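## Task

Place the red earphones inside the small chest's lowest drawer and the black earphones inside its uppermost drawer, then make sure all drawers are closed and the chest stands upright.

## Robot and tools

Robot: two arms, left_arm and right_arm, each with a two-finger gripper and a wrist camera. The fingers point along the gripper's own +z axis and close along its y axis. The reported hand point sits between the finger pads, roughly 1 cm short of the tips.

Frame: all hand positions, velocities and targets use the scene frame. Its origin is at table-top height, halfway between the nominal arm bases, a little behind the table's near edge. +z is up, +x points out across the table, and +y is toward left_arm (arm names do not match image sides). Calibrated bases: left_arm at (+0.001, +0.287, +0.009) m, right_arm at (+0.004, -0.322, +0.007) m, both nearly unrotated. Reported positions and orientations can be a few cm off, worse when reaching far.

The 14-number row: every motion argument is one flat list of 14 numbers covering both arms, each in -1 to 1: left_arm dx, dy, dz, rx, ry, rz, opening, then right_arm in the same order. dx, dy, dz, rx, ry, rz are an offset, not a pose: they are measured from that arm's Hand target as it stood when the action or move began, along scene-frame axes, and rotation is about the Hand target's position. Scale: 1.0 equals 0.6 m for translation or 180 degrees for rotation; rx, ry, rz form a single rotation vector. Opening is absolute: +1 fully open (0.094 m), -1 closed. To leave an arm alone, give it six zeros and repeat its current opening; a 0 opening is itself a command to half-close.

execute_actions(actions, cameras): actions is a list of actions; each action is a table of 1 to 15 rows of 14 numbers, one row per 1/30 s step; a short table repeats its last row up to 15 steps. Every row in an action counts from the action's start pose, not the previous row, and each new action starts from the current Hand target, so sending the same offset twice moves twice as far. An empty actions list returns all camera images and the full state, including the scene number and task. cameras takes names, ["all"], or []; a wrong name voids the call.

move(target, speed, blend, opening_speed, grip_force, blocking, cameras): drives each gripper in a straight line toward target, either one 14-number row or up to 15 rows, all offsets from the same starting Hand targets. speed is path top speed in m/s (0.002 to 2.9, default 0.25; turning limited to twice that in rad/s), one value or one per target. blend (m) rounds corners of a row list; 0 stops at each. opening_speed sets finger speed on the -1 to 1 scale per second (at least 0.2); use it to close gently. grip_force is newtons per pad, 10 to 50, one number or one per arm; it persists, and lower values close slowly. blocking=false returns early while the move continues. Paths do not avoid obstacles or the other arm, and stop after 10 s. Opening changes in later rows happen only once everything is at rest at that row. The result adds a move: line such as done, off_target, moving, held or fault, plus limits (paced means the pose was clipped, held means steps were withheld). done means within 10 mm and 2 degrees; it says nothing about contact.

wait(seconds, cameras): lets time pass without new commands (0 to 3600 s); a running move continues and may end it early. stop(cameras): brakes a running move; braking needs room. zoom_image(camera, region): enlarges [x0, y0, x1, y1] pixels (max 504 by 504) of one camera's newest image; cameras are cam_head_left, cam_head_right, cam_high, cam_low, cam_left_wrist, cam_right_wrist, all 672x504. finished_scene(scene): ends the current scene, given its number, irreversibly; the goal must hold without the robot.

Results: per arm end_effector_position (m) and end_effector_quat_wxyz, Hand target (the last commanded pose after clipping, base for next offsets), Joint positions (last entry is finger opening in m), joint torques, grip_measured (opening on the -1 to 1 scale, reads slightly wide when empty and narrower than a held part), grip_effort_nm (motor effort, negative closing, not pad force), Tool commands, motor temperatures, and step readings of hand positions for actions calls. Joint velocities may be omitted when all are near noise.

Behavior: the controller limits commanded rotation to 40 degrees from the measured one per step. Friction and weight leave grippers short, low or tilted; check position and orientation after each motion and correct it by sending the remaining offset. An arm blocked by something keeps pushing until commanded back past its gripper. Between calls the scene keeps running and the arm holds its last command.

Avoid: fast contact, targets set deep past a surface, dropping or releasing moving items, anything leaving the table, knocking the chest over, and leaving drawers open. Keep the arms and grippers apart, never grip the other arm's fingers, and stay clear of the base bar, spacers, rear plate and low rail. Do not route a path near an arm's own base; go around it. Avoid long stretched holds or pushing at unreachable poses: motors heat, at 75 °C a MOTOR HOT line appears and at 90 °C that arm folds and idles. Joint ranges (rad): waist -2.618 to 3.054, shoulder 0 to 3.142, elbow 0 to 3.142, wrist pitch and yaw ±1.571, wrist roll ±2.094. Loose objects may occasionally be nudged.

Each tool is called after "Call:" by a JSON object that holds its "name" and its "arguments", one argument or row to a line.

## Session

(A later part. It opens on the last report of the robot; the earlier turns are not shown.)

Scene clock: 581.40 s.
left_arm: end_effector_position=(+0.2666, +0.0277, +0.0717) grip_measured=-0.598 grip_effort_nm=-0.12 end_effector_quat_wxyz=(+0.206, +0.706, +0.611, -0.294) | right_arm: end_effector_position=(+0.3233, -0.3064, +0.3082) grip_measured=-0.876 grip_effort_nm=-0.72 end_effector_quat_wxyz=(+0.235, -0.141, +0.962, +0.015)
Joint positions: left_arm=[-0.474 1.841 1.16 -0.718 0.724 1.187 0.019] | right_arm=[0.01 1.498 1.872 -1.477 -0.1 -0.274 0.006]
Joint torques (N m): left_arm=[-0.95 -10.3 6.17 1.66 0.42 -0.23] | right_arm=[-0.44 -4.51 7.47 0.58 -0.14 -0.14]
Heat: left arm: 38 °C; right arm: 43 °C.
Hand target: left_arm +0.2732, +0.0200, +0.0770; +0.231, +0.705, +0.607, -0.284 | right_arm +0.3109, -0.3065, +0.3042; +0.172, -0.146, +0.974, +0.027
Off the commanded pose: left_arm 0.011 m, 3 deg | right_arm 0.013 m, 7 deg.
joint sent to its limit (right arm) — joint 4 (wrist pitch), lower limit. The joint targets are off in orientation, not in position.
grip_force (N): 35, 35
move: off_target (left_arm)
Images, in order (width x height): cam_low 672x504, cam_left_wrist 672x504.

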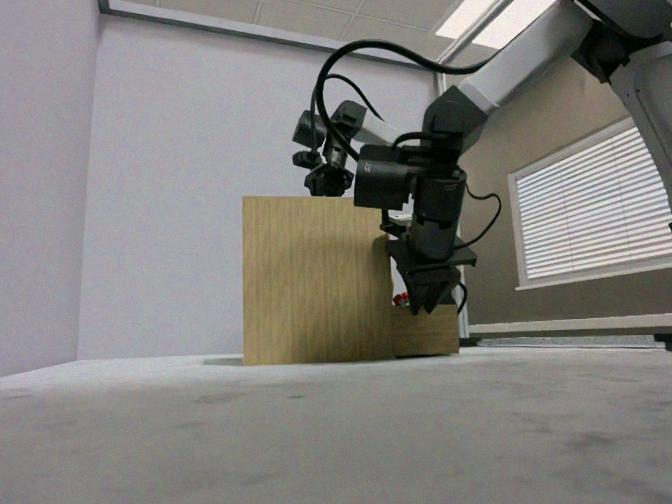

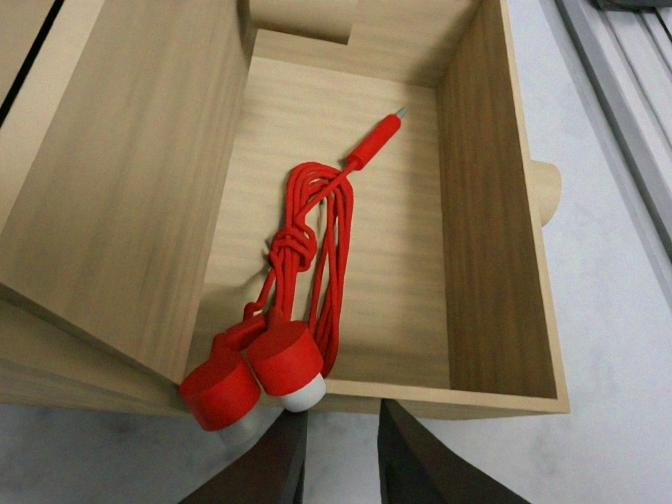

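Call:
{"name": "move", "arguments": {
  "target": [
    [0.0,0.07,0.03,0,0,0,-0.6,0,0,0,0,0,0,-0.95],
    [0.018,0.062,0.012,0,0,0,-0.6,0,0,0,0,0,0,-0.95],
    [0.006,-0.042,0.012,0,0,0,-0.6,0,0,0,0,0,0,-0.95]
  ],
  "speed": 0.15,
  "cameras": ["cam_left_wrist","cam_low"]
}}

Call:
{"name": "zoom_image", "arguments": {
  "camera": "cam_low",
  "region": [360, 160, 600, 380]
}}

Scene clock: 595.17 s.
left_arm: end_effector_position=(+0.2612, +0.0079, +0.0845) grip_measured=-0.598 grip_effort_nm=-0.10 end_effector_quat_wxyz=(+0.214, +0.703, +0.611, -0.296) | right_arm: end_effector_position=(+0.3233, -0.3064, +0.3082) grip_measured=-0.876 grip_effort_nm=-0.72 end_effector_quat_wxyz=(+0.235, -0.141, +0.962, +0.015)
Joint positions: left_arm=[-0.53 1.816 1.173 -0.688 0.721 1.102 0.019] | right_arm=[0.01 1.498 1.872 -1.477 -0.1 -0.274 0.006]
Joint torques (N m): left_arm=[-1.21 -5.74 10.63 1.68 0.25 -0.16] | right_arm=[-0.43 -4.53 7.47 0.57 -0.14 -0.14]
Heat: left arm: 38 °C; right arm: 43 °C.
Hand target: left_arm +0.2768, -0.0052, +0.0842; +0.232, +0.705, +0.607, -0.284 | right_arm +0.3109, -0.3065, +0.3042; +0.172, -0.146, +0.974, +0.027
Off the commanded pose: left_arm 0.020 m, 3 deg | right_arm 0.013 m, 7 deg.
joint sent to its limit (right arm) — joint 4 (wrist pitch), lower limit. The joint targets are off in orientation, not in position.
grip_force (N): 35, 35
move: off_target (left_arm)
Images, in order (width x height): cam_low 672x504, cam_left_wrist 672x504.

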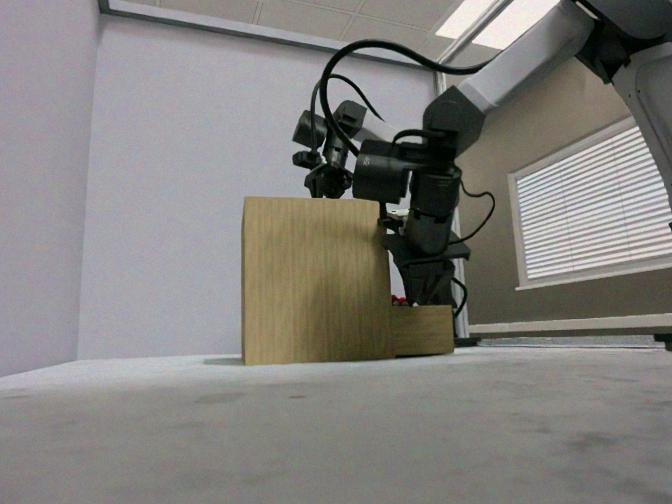

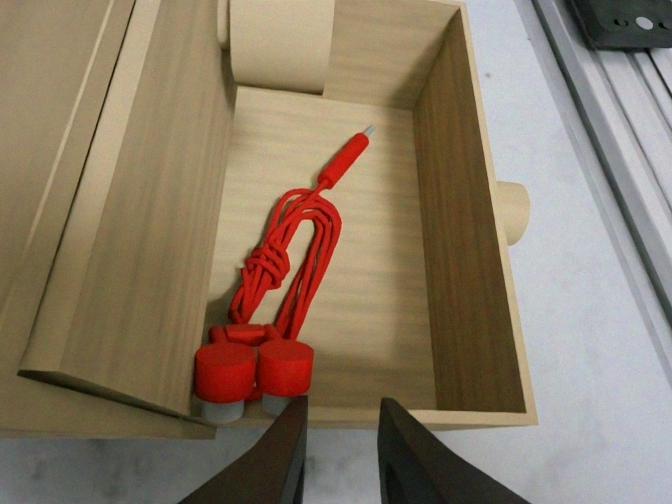

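Scaled by 2.100 from the camera's image (finer frame: 960x720).

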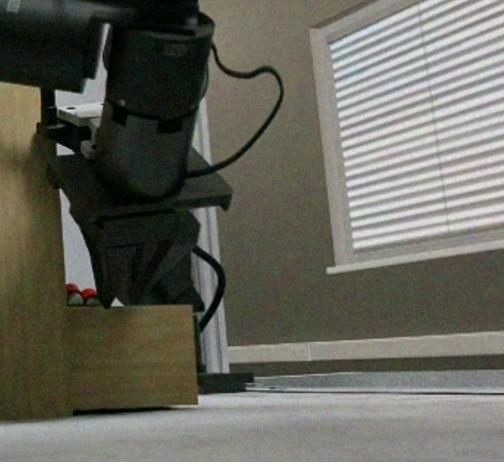

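Call:
{"name": "move", "arguments": {
  "target": [
    [0.0,0.1,0.0,0,0,0,-0.6,0,0,0,0,0,0,-0.95],
    [0.0,0.12,0.08,0,0,0.305,-1,0,0,0,0,0,0,-0.95],
    [0.019,0.084,-0.002,0,0,0.305,-1,0,0,0,0,0,0,-0.95],
    [-0.005,-0.05,0.0,0,0,0.305,-1,0,0,0,0,0,0,-0.95]
  ],
  "speed": 0.15,
  "cameras": ["cam_left_wrist","cam_low"]
}}

Call:
{"name": "zoom_image", "arguments": {
  "camera": "cam_low",
  "region": [360, 160, 600, 380]
}}

Scene clock: 619.77 s.
left_arm: end_effector_position=(+0.2601, -0.0169, +0.0711) grip_measured=-0.991 grip_effort_nm=-0.48 end_effector_quat_wxyz=(+0.310, +0.355, +0.872, -0.132) | right_arm: end_effector_position=(+0.3233, -0.3064, +0.3082) grip_measured=-0.876 grip_effort_nm=-0.72 end_effector_quat_wxyz=(+0.235, -0.141, +0.962, +0.015)
Joint positions: left_arm=[-0.902 1.594 0.834 -0.136 -0.049 -0.098 0] | right_arm=[0.01 1.498 1.872 -1.477 -0.1 -0.274 0.006]
Joint torques (N m): left_arm=[-0.54 -4.49 11.81 2.63 -0.21 -0.03] | right_arm=[-0.46 -4.51 7.47 0.57 -0.14 -0.14]
Heat: left arm: 40 °C; right arm: 44 °C.
Hand target: left_arm +0.2737, -0.0352, +0.0841; +0.336, +0.346, +0.864, -0.145 | right_arm +0.3109, -0.3065, +0.3042; +0.172, -0.146, +0.974, +0.027
Off the commanded pose: left_arm 0.026 m, 4 deg | right_arm 0.013 m, 7 deg.
joint sent to its limit (right arm) — joint 4 (wrist pitch), lower limit. The joint targets are off in orientation, not in position.
grip_force (N): 35, 35
move: off_target (left_arm)
Images, in order (width x height): cam_low 672x504, cam_left_wrist 672x504.

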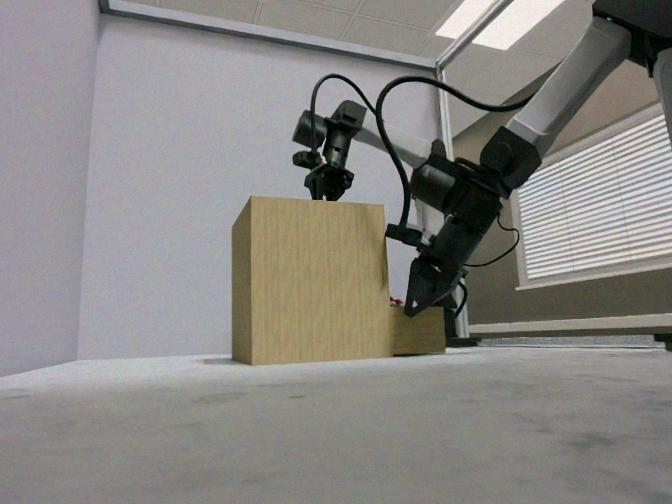

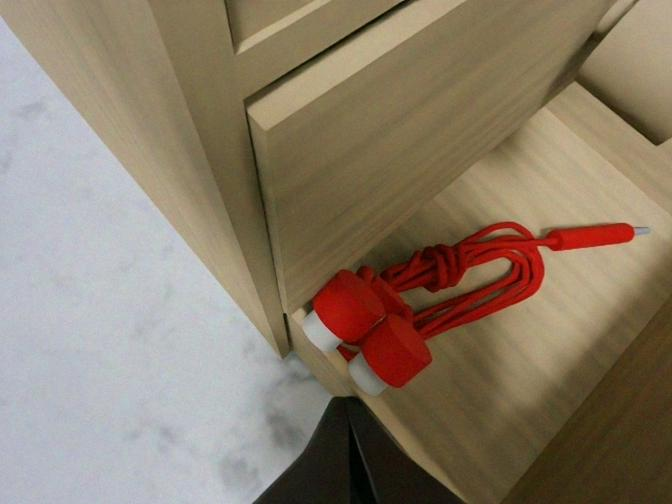

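Scaled by 2.100 from the camera's image (finer frame: 960x720).

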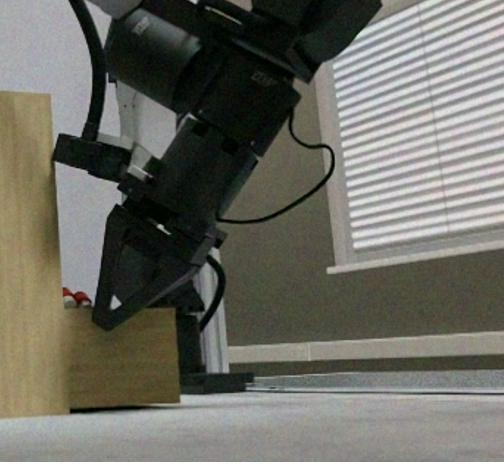

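Call:
{"name": "move", "arguments": {
  "target": [
    [0.0,0.075,0.03,0,0,0,-1,0,0,0,0,0,0,-0.95],
    [0.0,-0.06,0.025,0,0,0,-1,0,0,0,0,0,0,-0.95]
  ],
  "speed": 0.15,
  "cameras": ["cam_left_wrist","cam_low"]
}}

Call:
{"name": "zoom_image", "arguments": {
  "camera": "cam_low",
  "region": [360, 160, 600, 380]
}}

Scene clock: 637.13 s.
left_arm: end_effector_position=(+0.2641, -0.0588, +0.0930) grip_measured=-0.991 grip_effort_nm=-0.48 end_effector_quat_wxyz=(+0.322, +0.352, +0.868, -0.141) | right_arm: end_effector_position=(+0.3233, -0.3064, +0.3082) grip_measured=-0.876 grip_effort_nm=-0.72 end_effector_quat_wxyz=(+0.235, -0.141, +0.962, +0.015)
Joint positions: left_arm=[-0.971 1.672 0.994 -0.191 -0.09 -0.155 0] | right_arm=[0.01 1.498 1.872 -1.477 -0.1 -0.274 0.006]
Joint torques (N m): left_arm=[-0.29 -5.11 11.74 2.42 -0.27 0.06] | right_arm=[-0.46 -4.52 7.47 0.58 -0.14 -0.14]
Motor temperatures (°C): left_arm=[26 36 41 38 25 23 25] | right_arm=[24 32 44 30 25 22 25]
Heat: left arm: 41 °C; right arm: 44 °C.
Hand target: left_arm +0.2739, -0.0712, +0.0993; +0.336, +0.346, +0.864, -0.145 | right_arm +0.3109, -0.3065, +0.3042; +0.172, -0.146, +0.974, +0.027
Off the commanded pose: left_arm 0.017 m, 2 deg | right_arm 0.013 m, 7 deg.
joint sent to its limit (right arm) — joint 4 (wrist pitch), lower limit. The joint targets are off in orientation, not in position.
grip_force (N): 35, 35
move: off_target (left_arm)
Images, in order (width x height): cam_low 672x504, cam_left_wrist 672x504.

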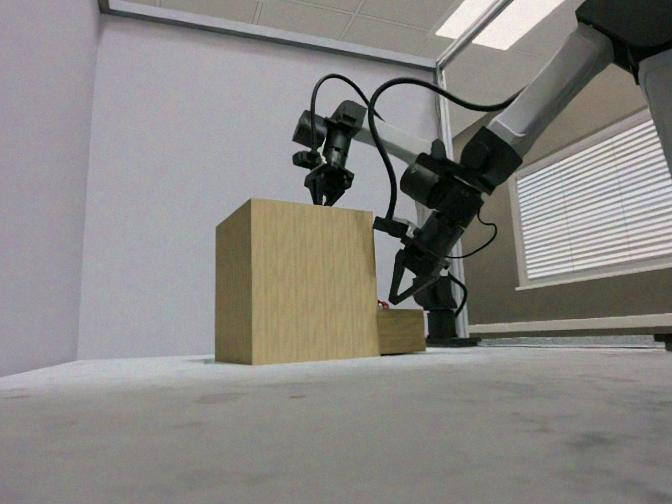

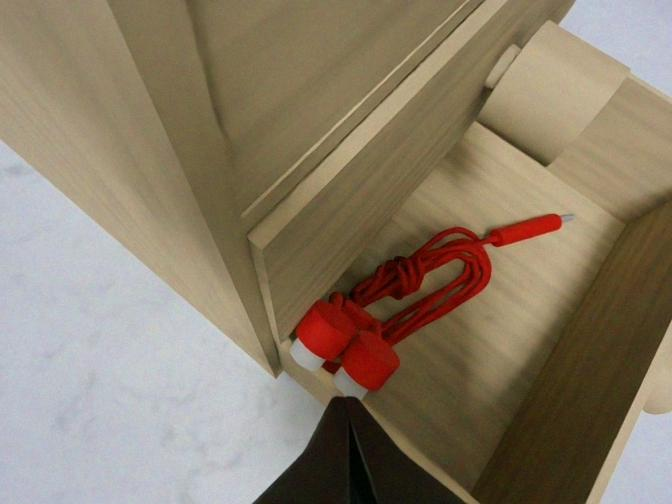

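Scaled by 2.100 from the camera's image (finer frame: 960x720).

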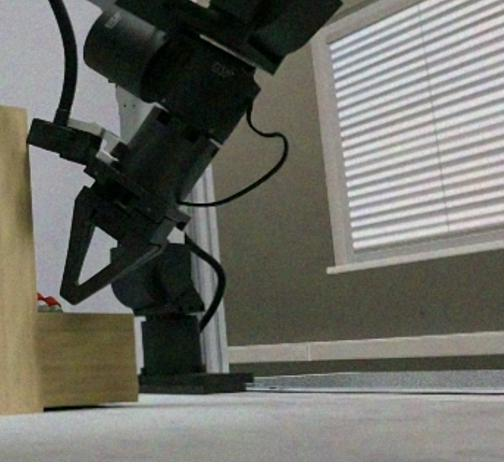

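Call:
{"name": "move", "arguments": {
  "target": [
    [-0.04,0.02,0.12,0,0,0,0.2,0,0,0,0,0,0,-0.95],
    [0.005,-0.095,0.03,0,0,0,0.2,0,0,0,0,0,0,-0.95],
    [0.005,-0.095,-0.118,0,0,0,0.2,0,0,0,0,0,0,-0.95]
  ],
  "speed": 0.17,
  "cameras": ["cam_left_wrist","cam_head_left"]
}}

Scene clock: 661.03 s.
left_arm: end_effector_position=(+0.2769, -0.1406, +0.0682) grip_measured=+0.198 grip_effort_nm=0.11 end_effector_quat_wxyz=(+0.366, +0.347, +0.846, -0.170) | right_arm: end_effector_position=(+0.3233, -0.3064, +0.3082) grip_measured=-0.876 grip_effort_nm=-0.72 end_effector_quat_wxyz=(+0.235, -0.141, +0.962, +0.015)
Joint positions: left_arm=[-1.066 1.946 1.146 0.038 -0.154 -0.209 0.056] | right_arm=[0.01 1.498 1.872 -1.477 -0.1 -0.274 0.006]
Joint torques (N m): left_arm=[0.68 -5.01 5.63 2.33 -0.21 -0.04] | right_arm=[-0.44 -4.51 7.5 0.57 -0.14 -0.13]
Motor temperatures (°C): left_arm=[26 35 47 38 25 23 25] | right_arm=[24 32 44 30 25 22 25]
Heat: left arm: 47 °C; right arm: 44 °C.
Hand target: left_arm +0.2767, -0.1282, +0.0284; +0.336, +0.346, +0.864, -0.145 | right_arm +0.3109, -0.3065, +0.3042; +0.172, -0.146, +0.974, +0.027
Off the commanded pose: left_arm 0.042 m, 5 deg | right_arm 0.013 m, 7 deg.
joint sent to its limit (right arm) — joint 4 (wrist pitch), lower limit. The joint targets are off in orientation, not in position.
grip_force (N): 35, 35
move: off_target (left_arm)
Images, in order (width x height): cam_head_left 672x504, cam_left_wrist 672x504.

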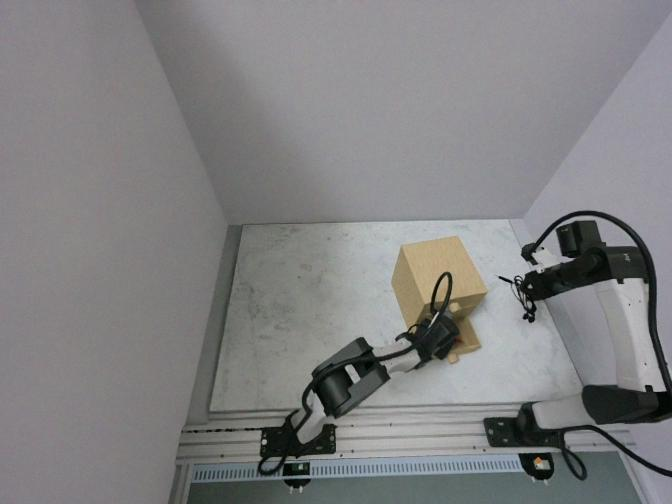

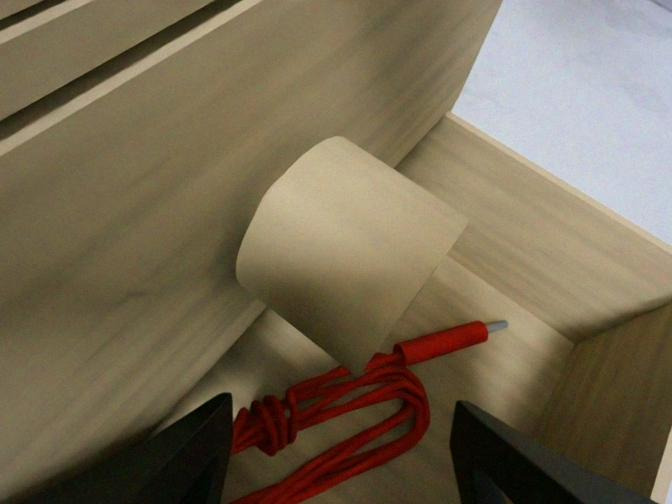

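Call:
{"name": "move", "arguments": {
  "target": [
    [-0.008,-0.025,0.11,0,0,0,-0.15,0,0,0,0,0,0,-0.95],
    [-0.008,-0.025,0.0,0,0,0,-0.15,0,0,0,0,0,0,-0.95],
    [-0.008,-0.025,0.0,0,0,0,-0.95,0,0,0,0,0,0,-0.95],
    [-0.008,-0.025,0.09,0,0,0,-0.95,0,0,0,0,0,0,-0.95]
  ],
  "speed": 0.15,
  "cameras": ["cam_left_wrist","cam_head_right"]
}}

Call:
{"name": "zoom_image", "arguments": {
  "camera": "cam_head_right",
  "region": [360, 230, 540, 390]
}}

Scene clock: 679.10 s.
left_arm: end_effector_position=(+0.2670, -0.1363, +0.0579) grip_measured=-0.948 grip_effort_nm=-0.11 end_effector_quat_wxyz=(+0.319, +0.353, +0.870, -0.132) | right_arm: end_effector_position=(+0.3233, -0.3064, +0.3082) grip_measured=-0.876 grip_effort_nm=-0.72 end_effector_quat_wxyz=(+0.235, -0.141, +0.962, +0.015)
Joint positions: left_arm=[-1.086 1.975 1.242 -0.164 -0.173 -0.242 0.002] | right_arm=[0.01 1.498 1.872 -1.477 -0.1 -0.274 0.006]
Joint torques (N m): left_arm=[0.13 -13.27 10.71 1.92 -0.21 0.1] | right_arm=[-0.46 -4.53 7.47 0.57 -0.15 -0.14]
Heat: left arm: 44 °C; right arm: 44 °C.
Hand target: left_arm +0.2719, -0.1432, +0.0823; +0.336, +0.346, +0.864, -0.145 | right_arm +0.3109, -0.3065, +0.3042; +0.172, -0.146, +0.974, +0.027
Off the commanded pose: left_arm 0.026 m, 3 deg | right_arm 0.013 m, 7 deg.
joint sent to its limit (right arm) — joint 4 (wrist pitch), lower limit. The joint targets are off in orientation, not in position.
grip_force (N): 35, 35
move: off_target (left_arm); target 3's new opening was sent with left_arm's hand 0.036 m and 4 deg from that target
Images, in order (width x height): cam_head_right 672x504, cam_left_wrist 672x504.

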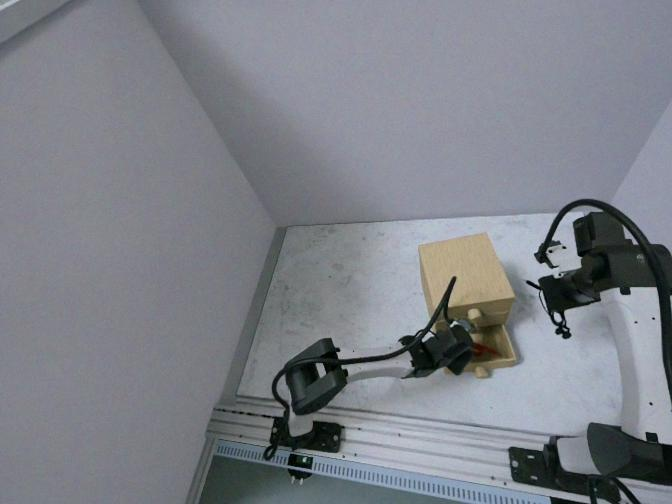

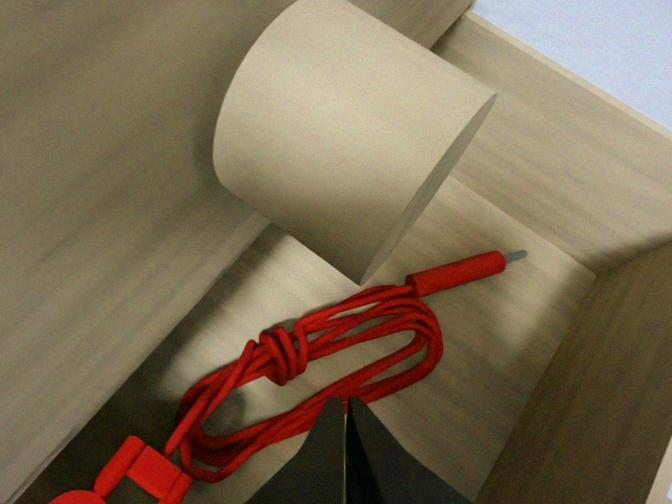

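Scaled by 2.800 from the camera's image (finer frame: 960x720).

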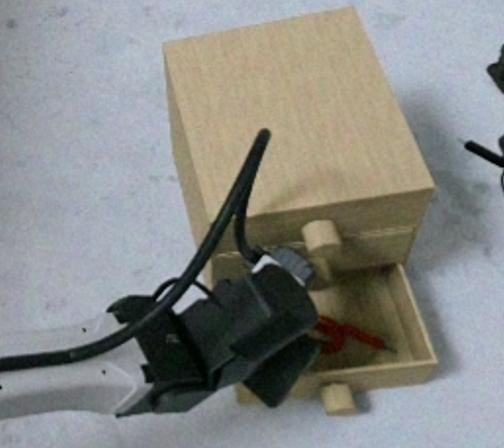

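Call:
{"name": "move", "arguments": {
  "target": [
    [-0.03,0.03,0.22,0,0,0,-0.95,0,0,0,0,0,0,-0.95],
    [-0.2,0.2,0.26,0,0,0,-0.95,0,0,0,0,0,0,-0.95]
  ],
  "speed": 0.25,
  "cameras": ["cam_left_wrist","cam_head_left"]
}}

Call:
{"name": "zoom_image", "arguments": {
  "camera": "cam_head_left",
  "region": [360, 220, 520, 380]
}}

Scene clock: 692.60 s.
left_arm: end_effector_position=(+0.1533, -0.0304, +0.2411) grip_measured=-0.948 grip_effort_nm=-0.11 end_effector_quat_wxyz=(+0.335, +0.352, +0.861, -0.152) | right_arm: end_effector_position=(+0.3233, -0.3064, +0.3082) grip_measured=-0.876 grip_effort_nm=-0.72 end_effector_quat_wxyz=(+0.235, -0.141, +0.962, +0.015)
Joint positions: left_arm=[-1.266 1.292 1.243 -0.824 -0.279 -0.375 0.002] | right_arm=[0.01 1.498 1.872 -1.477 -0.1 -0.274 0.006]
Joint torques (N m): left_arm=[-0.5 -6.28 6.86 2 -0.45 -0.05] | right_arm=[-0.47 -4.52 7.47 0.57 -0.14 -0.14]
Heat: left arm: 45 °C; right arm: 44 °C.
Hand target: left_arm +0.1520, -0.0231, +0.2382; +0.336, +0.346, +0.864, -0.145 | right_arm +0.3109, -0.3065, +0.3042; +0.172, -0.146, +0.974, +0.027
Off the commanded pose: left_arm 0.008 m, 1 deg | right_arm 0.013 m, 7 deg.
joint sent to its limit (right arm) — joint 4 (wrist pitch), lower limit. The joint targets are off in orientation, not in position.
grip_force (N): 35, 35
move: done
Images, in order (width x height): cam_head_left 672x504, cam_left_wrist 672x504.

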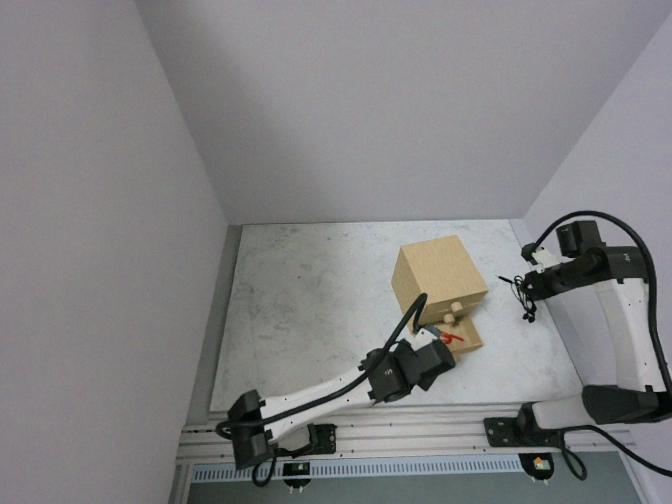

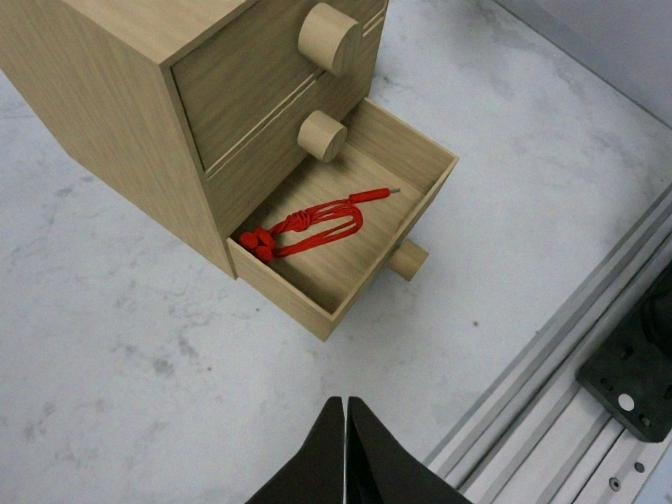

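Scaled by 3.150 from the camera's image (finer frame: 960x720).

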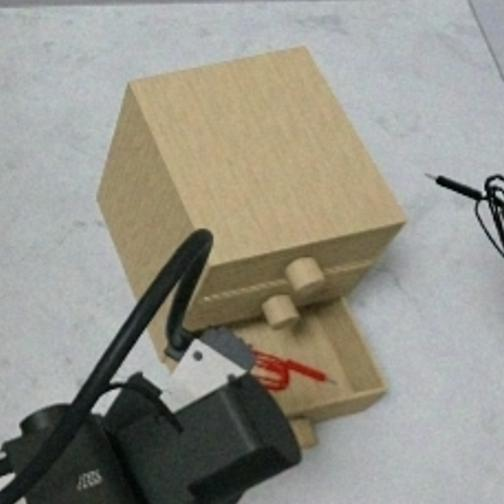

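Call:
{"name": "move", "arguments": {
  "target": [
    [-0.03,-0.32,-0.06,-0.0378,-0.1524,0.3067,-1,0,0,0,0,0,0,-0.95],
    [0.0,-0.32,-0.29,-0.0378,-0.1524,0.3067,-1,0,0,0,0,0,0,-0.95]
  ],
  "speed": 0.25,
  "blend": [0.03,0],
  "cameras": ["cam_left_wrist","cam_head_left","cam_head_right"]
}}

Call:
{"name": "zoom_image", "arguments": {
  "camera": "cam_head_left",
  "region": [360, 220, 520, 380]
}}

Scene clock: 717.97 s.
left_arm: end_effector_position=(+0.1328, -0.2041, +0.2018) grip_measured=-0.991 grip_effort_nm=-0.48 end_effector_quat_wxyz=(+0.555, +0.025, +0.830, -0.053) | right_arm: end_effector_position=(+0.3233, -0.3064, +0.3082) grip_measured=-0.876 grip_effort_nm=-0.72 end_effector_quat_wxyz=(+0.235, -0.141, +0.962, +0.015)
Joint positions: left_arm=[-1.639 2.362 2.257 -1.288 -1.159 -1.446 0] | right_arm=[0.01 1.498 1.872 -1.477 -0.1 -0.274 0.006]
Joint torques (N m): left_arm=[0.16 -15.13 6.08 0.94 -0.76 0.21] | right_arm=[-0.44 -4.52 7.49 0.56 -0.14 -0.14]
Motor temperatures (°C): left_arm=[26 39 42 37 25 23 25] | right_arm=[24 32 44 29 25 22 25]
Heat: left arm: 42 °C; right arm: 44 °C.
Hand target: left_arm +0.1339, -0.2017, +0.2073; +0.556, +0.023, +0.829, -0.057 (not the last commanded pose) | right_arm +0.3109, -0.3065, +0.3042; +0.172, -0.146, +0.974, +0.027
Off the commanded pose: left_arm 0.139 m, 18 deg | right_arm 0.013 m, 7 deg.
joint sent to its limit (right arm) — joint 4 (wrist pitch), lower limit. The joint targets are off in orientation, not in position.
grip_force (N): 35, 35
move: held (left_arm; a check stopped the path); path passed 0 of 2 targets; limits=held
pose unreachable (left arm): on one or more control steps of this call, first in action 0 (counted from 0), this arm could not follow its commanded pose, so it was not sent that pose on those steps. It may still have moved: this result reports where it is.
cause: moving toward the commanded pose would bring a part of the arm too close to another arm (this arm's wrist (the part past joint 4) and the right arm's upper arm (the part past joint 2), where that arm would come to rest).
Images, in order (width x height): cam_head_left 672x504, cam_head_right 672x504, cam_left_wrist 672x504.

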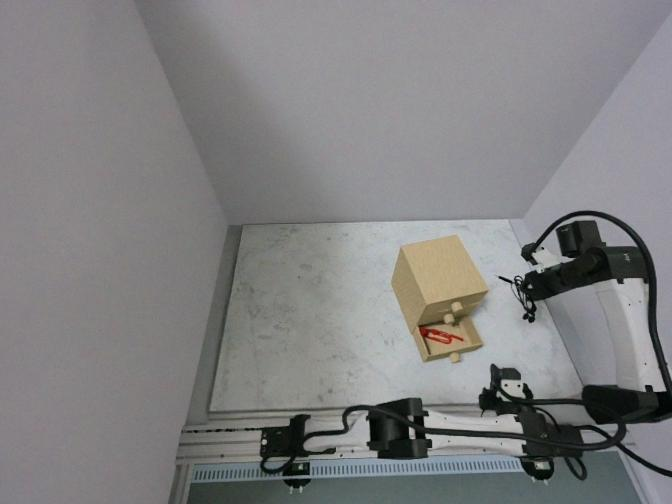

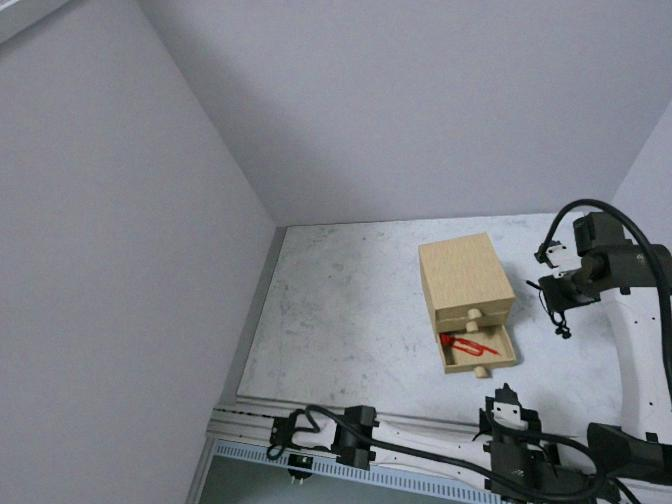

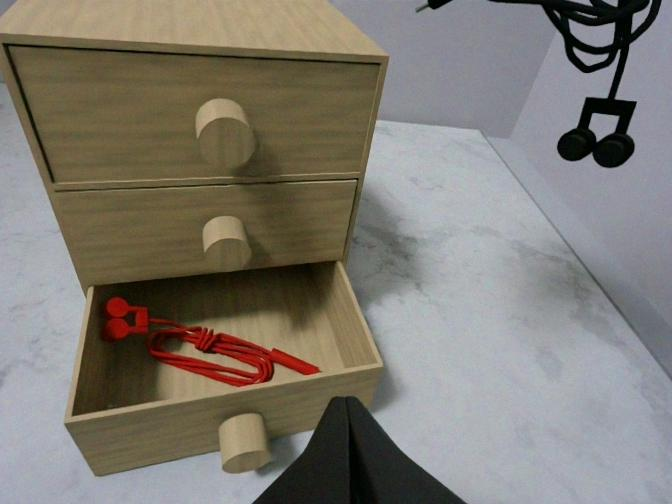

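Scaled by 3.150 from the camera's image (finer frame: 960x720).

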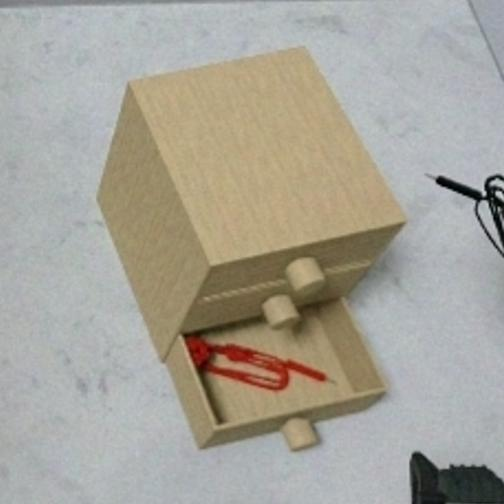

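Call:
{"name": "move", "arguments": {
  "target": [
    [0.1,0.15,0.12,0,0,0,-1,0,0,0,0,0,0,-0.95],
    [0.22,0.75,0.12,0,0,0,-1,-0.035,-0.156,0,0,0,0,-0.95],
    [0.22,0.75,0.12,0,0,0,-1,-0.035,-0.156,-0.485,0,0,0,-0.95],
    [0.22,0.75,0.12,0,0,0,-1,-0.035,-0.156,-0.485,0,0,0,-0.1],
    [0.22,0.75,0.12,0,0,0,-1,-0.06,-0.156,-0.2,0,0,0,-0.1]
  ],
  "speed": [0.3,0.4,0.2,0.2,0.3],
  "blend": [0.03,0,0,0,0],
  "cameras": ["cam_right_wrist","cam_head_left","cam_head_right"]
}}

Call:
{"name": "zoom_image", "arguments": {
  "camera": "cam_head_left",
  "region": [360, 220, 520, 380]
}}

Scene clock: 746.93 s.
left_arm: end_effector_position=(+0.2642, +0.2468, +0.2857) grip_measured=-0.991 grip_effort_nm=-0.48 end_effector_quat_wxyz=(+0.559, +0.019, +0.827, -0.062) | right_arm: end_effector_position=(+0.2771, -0.3985, +0.1808) grip_measured=-0.102 grip_effort_nm=0.14 end_effector_quat_wxyz=(+0.180, -0.145, +0.973, +0.024)
Joint positions: left_arm=[-0.179 0.643 0.793 -0.544 -0.022 -0.101 0] | right_arm=[-0.401 1.349 1.252 -1.188 -0.236 -0.679 0.042]
Joint torques (N m): left_arm=[0.68 0.49 6.84 2.9 -0.06 0.29] | right_arm=[-0.49 -4.01 8.28 0.62 -0.13 -0.13]
Motor temperatures (°C): left_arm=[26 45 40 39 25 23 25] | right_arm=[24 32 44 29 25 22 25]
Heat: left arm: 45 °C; right arm: 44 °C.
Hand target: left_arm +0.2659, +0.2483, +0.2792; +0.556, +0.023, +0.829, -0.057 | right_arm +0.2749, -0.4000, +0.1842; +0.172, -0.146, +0.974, +0.027
Off the commanded pose: left_arm 0.007 m, 1 deg | right_arm 0.004 m, 1 deg.
grip_force (N): 35, 35
move: done
Images, in order (width x height): cam_head_left 672x504, cam_head_right 672x504, cam_right_wrist 672x504.

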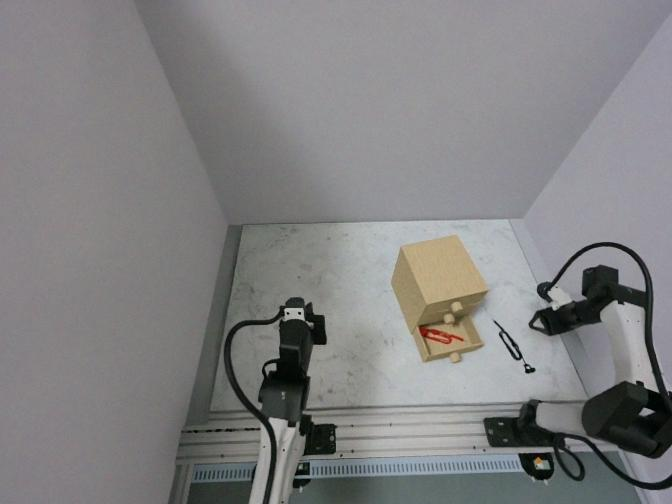

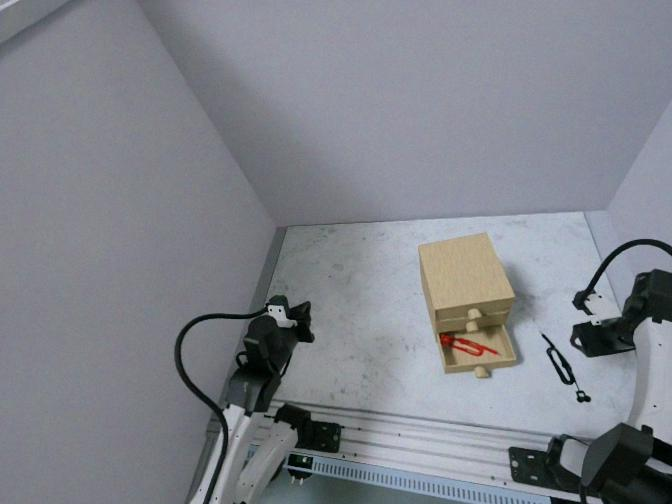

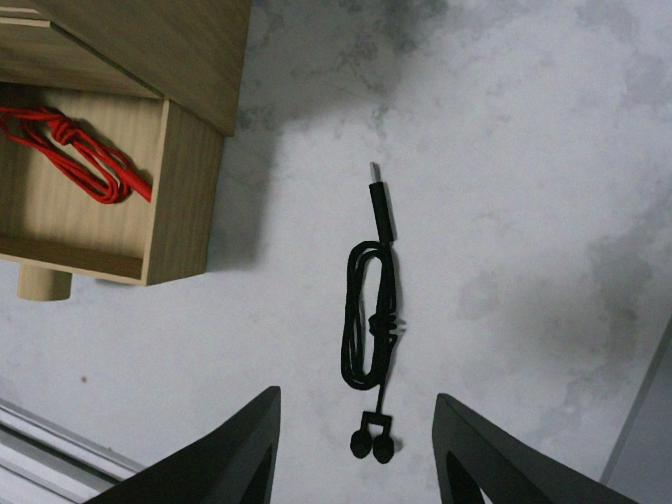

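Scaled by 3.150 from the camera's image (finer frame: 960x720).

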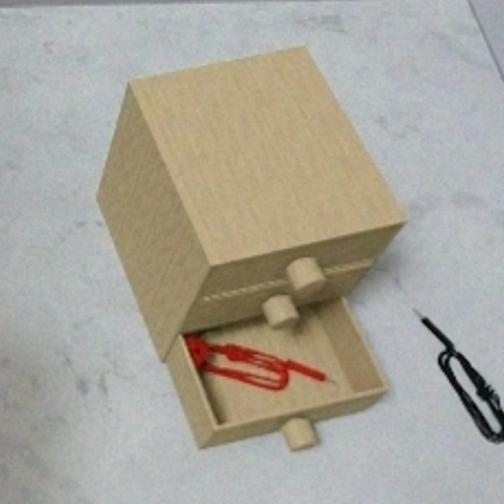

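Call:
{"name": "move", "arguments": {
  "target": [
    [0,0,0,0,0,0,-1,-0.15,0.297,0,0.014,-0.054,-0.005,-1],
    [0,0,0,0,0,0,-1,-0.15,0.297,-0.21,0.014,-0.054,-0.005,-1],
    [0,0,0,0,0,0,-1,-0.05,0.32,-0.21,0.045,-0.18,-0.017,-1],
    [0,0,0,0,0,0,-1,0.09,0.35,-0.21,0.055,-0.215,-0.021,-1]
  ],
  "speed": [0.3,0.2,0.12,0.1],
  "blend": [0.02,0,0.01,0],
  "cameras": ["cam_right_wrist","cam_head_left"]
}}

Call:
{"name": "zoom_image", "arguments": {
  "camera": "cam_head_left",
  "region": [360, 220, 520, 380]
}}

Scene clock: 779.40 s.
left_arm: end_effector_position=(+0.2642, +0.2468, +0.2858) grip_measured=-0.991 grip_effort_nm=-0.48 end_effector_quat_wxyz=(+0.559, +0.019, +0.827, -0.063) | right_arm: end_effector_position=(+0.3172, -0.1970, +0.0459) grip_measured=-0.984 grip_effort_nm=-0.72 end_effector_quat_wxyz=(+0.479, -0.101, +0.871, +0.042)
Joint positions: left_arm=[-0.179 0.643 0.793 -0.543 -0.022 -0.101 0] | right_arm=[0.531 1.415 0.258 0.57 0.259 0.145 0.001]
Joint torques (N m): left_arm=[0.65 0.51 6.84 2.9 -0.07 0.29] | right_arm=[-0.43 -3.64 7.02 2.63 0.02 -0.1]
Motor temperatures (°C): left_arm=[26 38 39 49 24 23 26] | right_arm=[24 32 48 30 25 22 24]
Heat: left arm: 49 °C; right arm: 48 °C.
Hand target: left_arm +0.2660, +0.2483, +0.2792; +0.556, +0.023, +0.829, -0.057 | right_arm +0.3289, -0.1900, +0.0582; +0.497, -0.100, +0.860, +0.054
Off the commanded pose: left_arm 0.007 m, 1 deg | right_arm 0.018 m, 3 deg.
grip_force (N): 35, 35
move: off_target (right_arm)
Images, in order (width x height): cam_head_left 672x504, cam_right_wrist 672x504.

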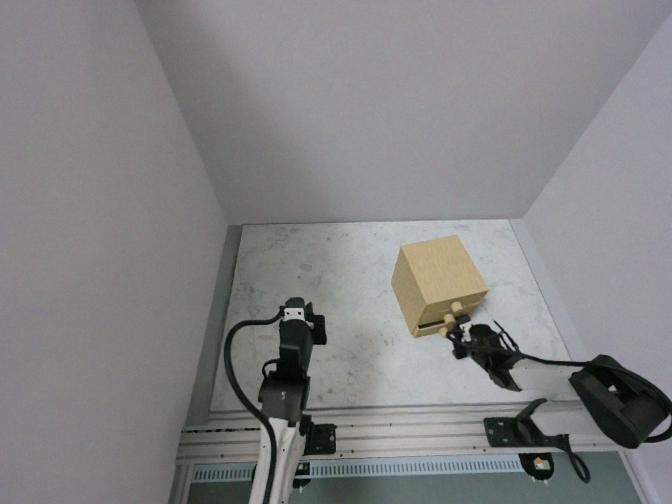

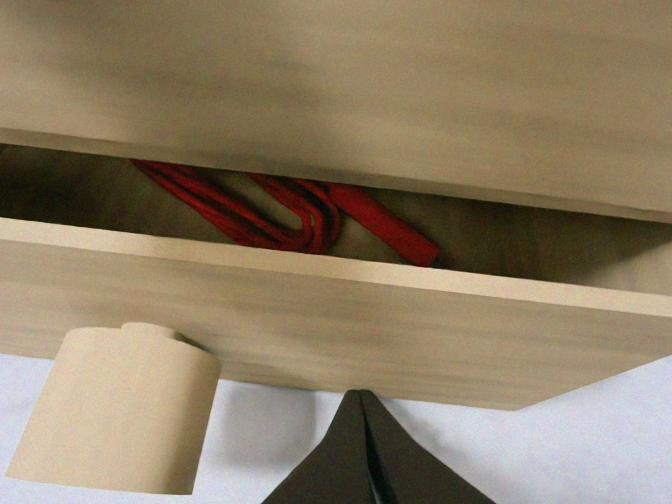

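Scaled by 3.150 from the camera's image (finer frame: 960x720).

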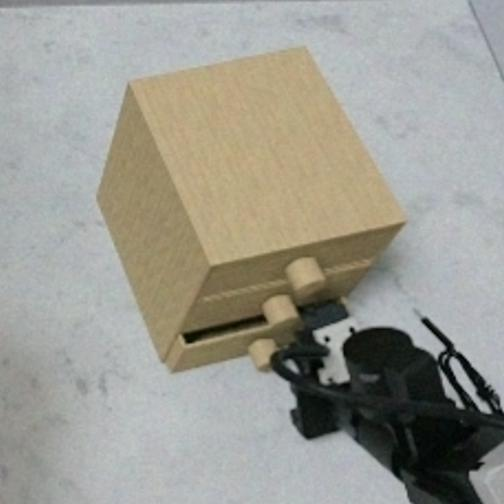

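Call:
{"name": "move", "arguments": {
  "target": [
    [0,0,0,0,0,0,-1,0.075,0.017,0.0,0,0,0,-1],
    [0,0,0,0,0,0,-1,-0.04,-0.01,0.0,0,0,0,-1],
    [0,0,0,0,0,0,-1,-0.04,-0.01,0.12,0,-0.03,0,-1],
    [0,0,0,0,0,0,-1,0.065,0.01,0.12,0,-0.03,0,-1],
    [0,0,0,0,0,0,-1,-0.1,-0.06,0.18,0,0,0,-1]
  ],
  "speed": [0.1,0.2,0.2,0.1,0.2],
  "cameras": ["cam_right_wrist","cam_head_left"]
}}

Call:
{"name": "zoom_image", "arguments": {
  "camera": "cam_head_left",
  "region": [360, 220, 520, 380]
}}

Scene clock: 798.03 s.
left_arm: end_effector_position=(+0.2642, +0.2468, +0.2858) grip_measured=-0.991 grip_effort_nm=-0.48 end_effector_quat_wxyz=(+0.559, +0.019, +0.827, -0.063) | right_arm: end_effector_position=(+0.2686, -0.2304, +0.1535) grip_measured=-0.984 grip_effort_nm=-0.72 end_effector_quat_wxyz=(+0.491, -0.103, +0.864, +0.042)
Joint positions: left_arm=[-0.179 0.643 0.793 -0.543 -0.022 -0.101 0] | right_arm=[0.496 0.697 0.426 -0.284 0.234 0.113 0.001]
Joint torques (N m): left_arm=[0.66 0.49 6.87 2.9 -0.06 0.29] | right_arm=[0.61 -1.31 9.58 2.12 0.04 0.11]
Motor temperatures (°C): left_arm=[26 35 39 51 24 23 26] | right_arm=[24 31 47 35 25 22 24]
Heat: left arm: 51 °C; right arm: 47 °C.
Hand target: left_arm +0.2660, +0.2483, +0.2792; +0.556, +0.023, +0.829, -0.057 | right_arm +0.2690, -0.2260, +0.1663; +0.497, -0.100, +0.860, +0.054
Off the commanded pose: left_arm 0.007 m, 1 deg | right_arm 0.013 m, 2 deg.
grip_force (N): 35, 35
move: off_target (right_arm)
Images, in order (width x height): cam_head_left 672x504, cam_right_wrist 672x504.

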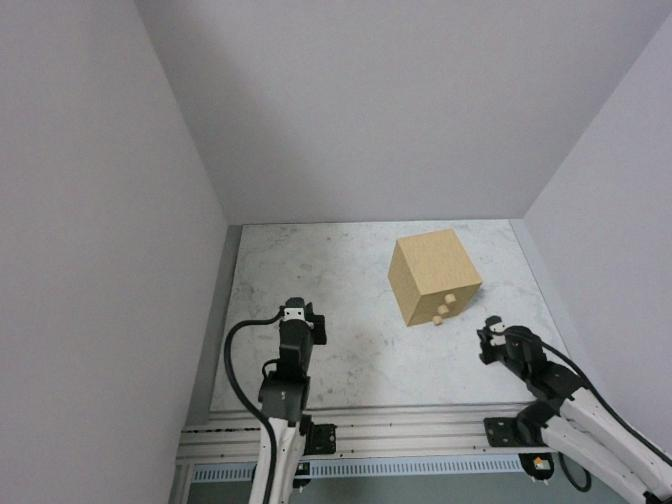

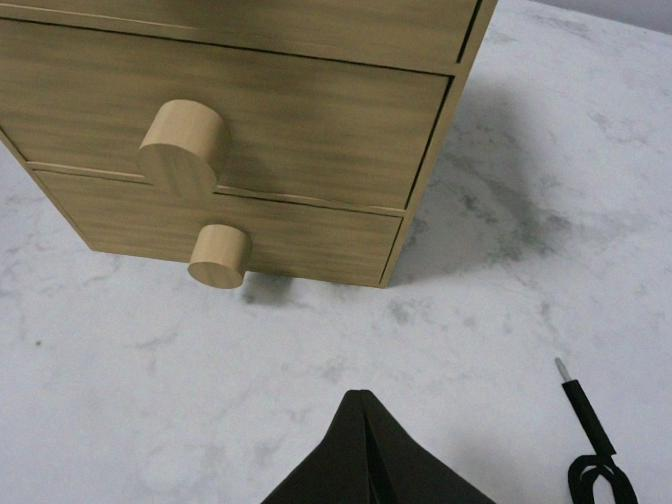

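Scaled by 3.150 from the camera's image (finer frame: 960x720).

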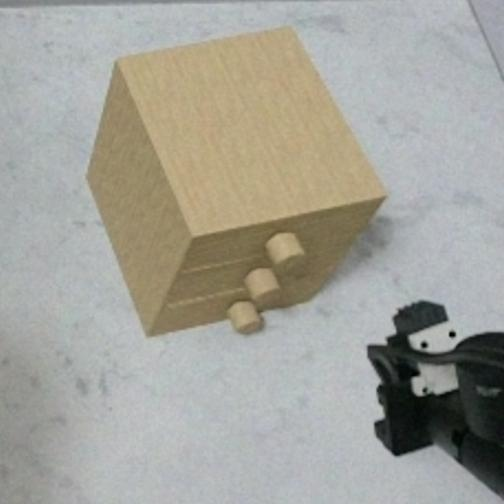

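Call:
{"name": "move", "arguments": {
  "target": [0,0,0,0,0,0,-1,0.042,0.137,0.098,0,0,0,0.1],
  "cameras": ["cam_right_wrist"]
}}

Scene clock: 818.77 s.
left_arm: end_effector_position=(+0.2642, +0.2468, +0.2858) grip_measured=-0.991 grip_effort_nm=-0.48 end_effector_quat_wxyz=(+0.559, +0.019, +0.827, -0.063) | right_arm: end_effector_position=(+0.2929, -0.1456, +0.2168) grip_measured=+0.098 grip_effort_nm=0.14 end_effector_quat_wxyz=(+0.496, -0.112, +0.860, +0.051)
Joint positions: left_arm=[-0.179 0.643 0.793 -0.543 -0.022 -0.101 0] | right_arm=[0.802 1.041 0.793 -0.349 0.47 0.275 0.052]
Joint torques (N m): left_arm=[0.66 0.5 6.87 2.89 -0.06 0.3] | right_arm=[0.59 -2.56 9.61 1.98 0.34 0.25]
Heat: left arm: 53 °C; right arm: 50 °C.
Hand target: left_arm +0.2660, +0.2483, +0.2792; +0.556, +0.023, +0.829, -0.057 | right_arm +0.2942, -0.1438, +0.2251; +0.497, -0.100, +0.860, +0.054
Off the commanded pose: left_arm 0.007 m, 1 deg | right_arm 0.009 m, 1 deg.
grip_force (N): 35, 35
move: done

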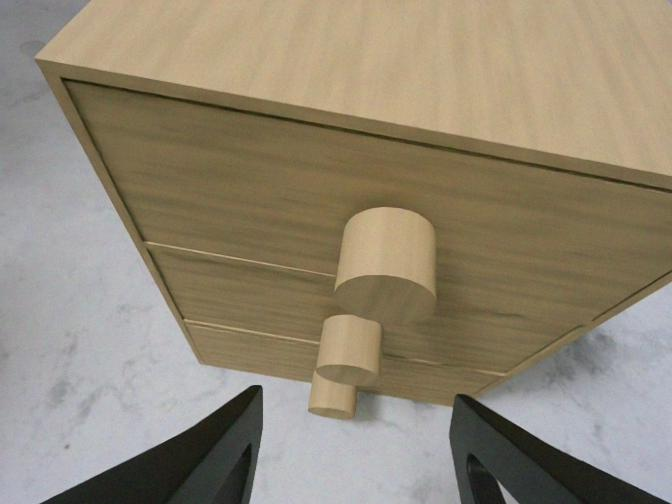

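Call:
{"name": "move", "arguments": {
  "target": [
    [0,0,0,0,0,0,-1,0.085,0.007,0,0,0,0,0.1],
    [0,0,0,0,0,0,-1,0.085,0.007,0,0,0,0,-0.75]
  ],
  "speed": 0.12,
  "grip_force": 50,
  "cameras": ["cam_right_wrist"]
}}

Scene clock: 828.60 s.
left_arm: end_effector_position=(+0.2642, +0.2467, +0.2859) grip_measured=-0.991 grip_effort_nm=-0.48 end_effector_quat_wxyz=(+0.559, +0.020, +0.826, -0.063) | right_arm: end_effector_position=(+0.3377, -0.1437, +0.2117) grip_measured=-0.414 grip_effort_nm=-0.99 end_effector_quat_wxyz=(+0.485, -0.105, +0.867, +0.045)
Joint positions: left_arm=[-0.179 0.643 0.793 -0.543 -0.022 -0.101 0] | right_arm=[0.679 1.206 0.88 -0.271 0.377 0.22 0.028]
Joint torques (N m): left_arm=[0.68 0.5 6.86 2.89 -0.06 0.29] | right_arm=[-0.46 -3.84 9.61 2.4 0.12 -0.04]
Heat: left arm: 54 °C; right arm: 51 °C.
Hand target: left_arm +0.2660, +0.2482, +0.2793; +0.556, +0.023, +0.829, -0.057 | right_arm +0.3451, -0.1395, +0.2250; +0.497, -0.101, +0.860, +0.054
Off the commanded pose: left_arm 0.007 m, 1 deg | right_arm 0.016 m, 2 deg.
move: off_target (right_arm); target 2's new opening was sent with right_arm's hand 0.016 m and 2 deg from that target

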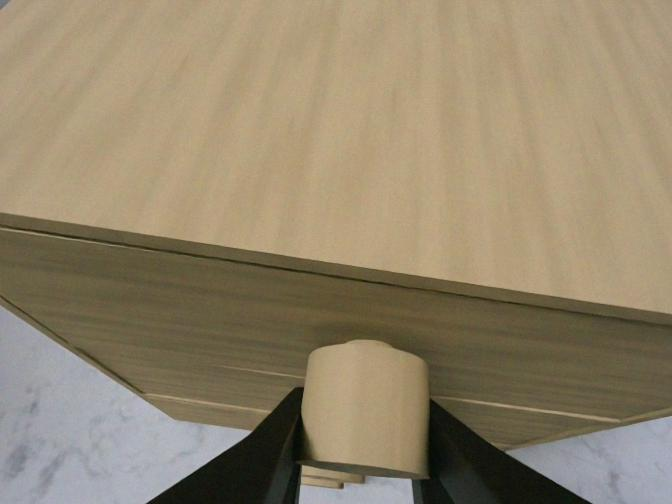

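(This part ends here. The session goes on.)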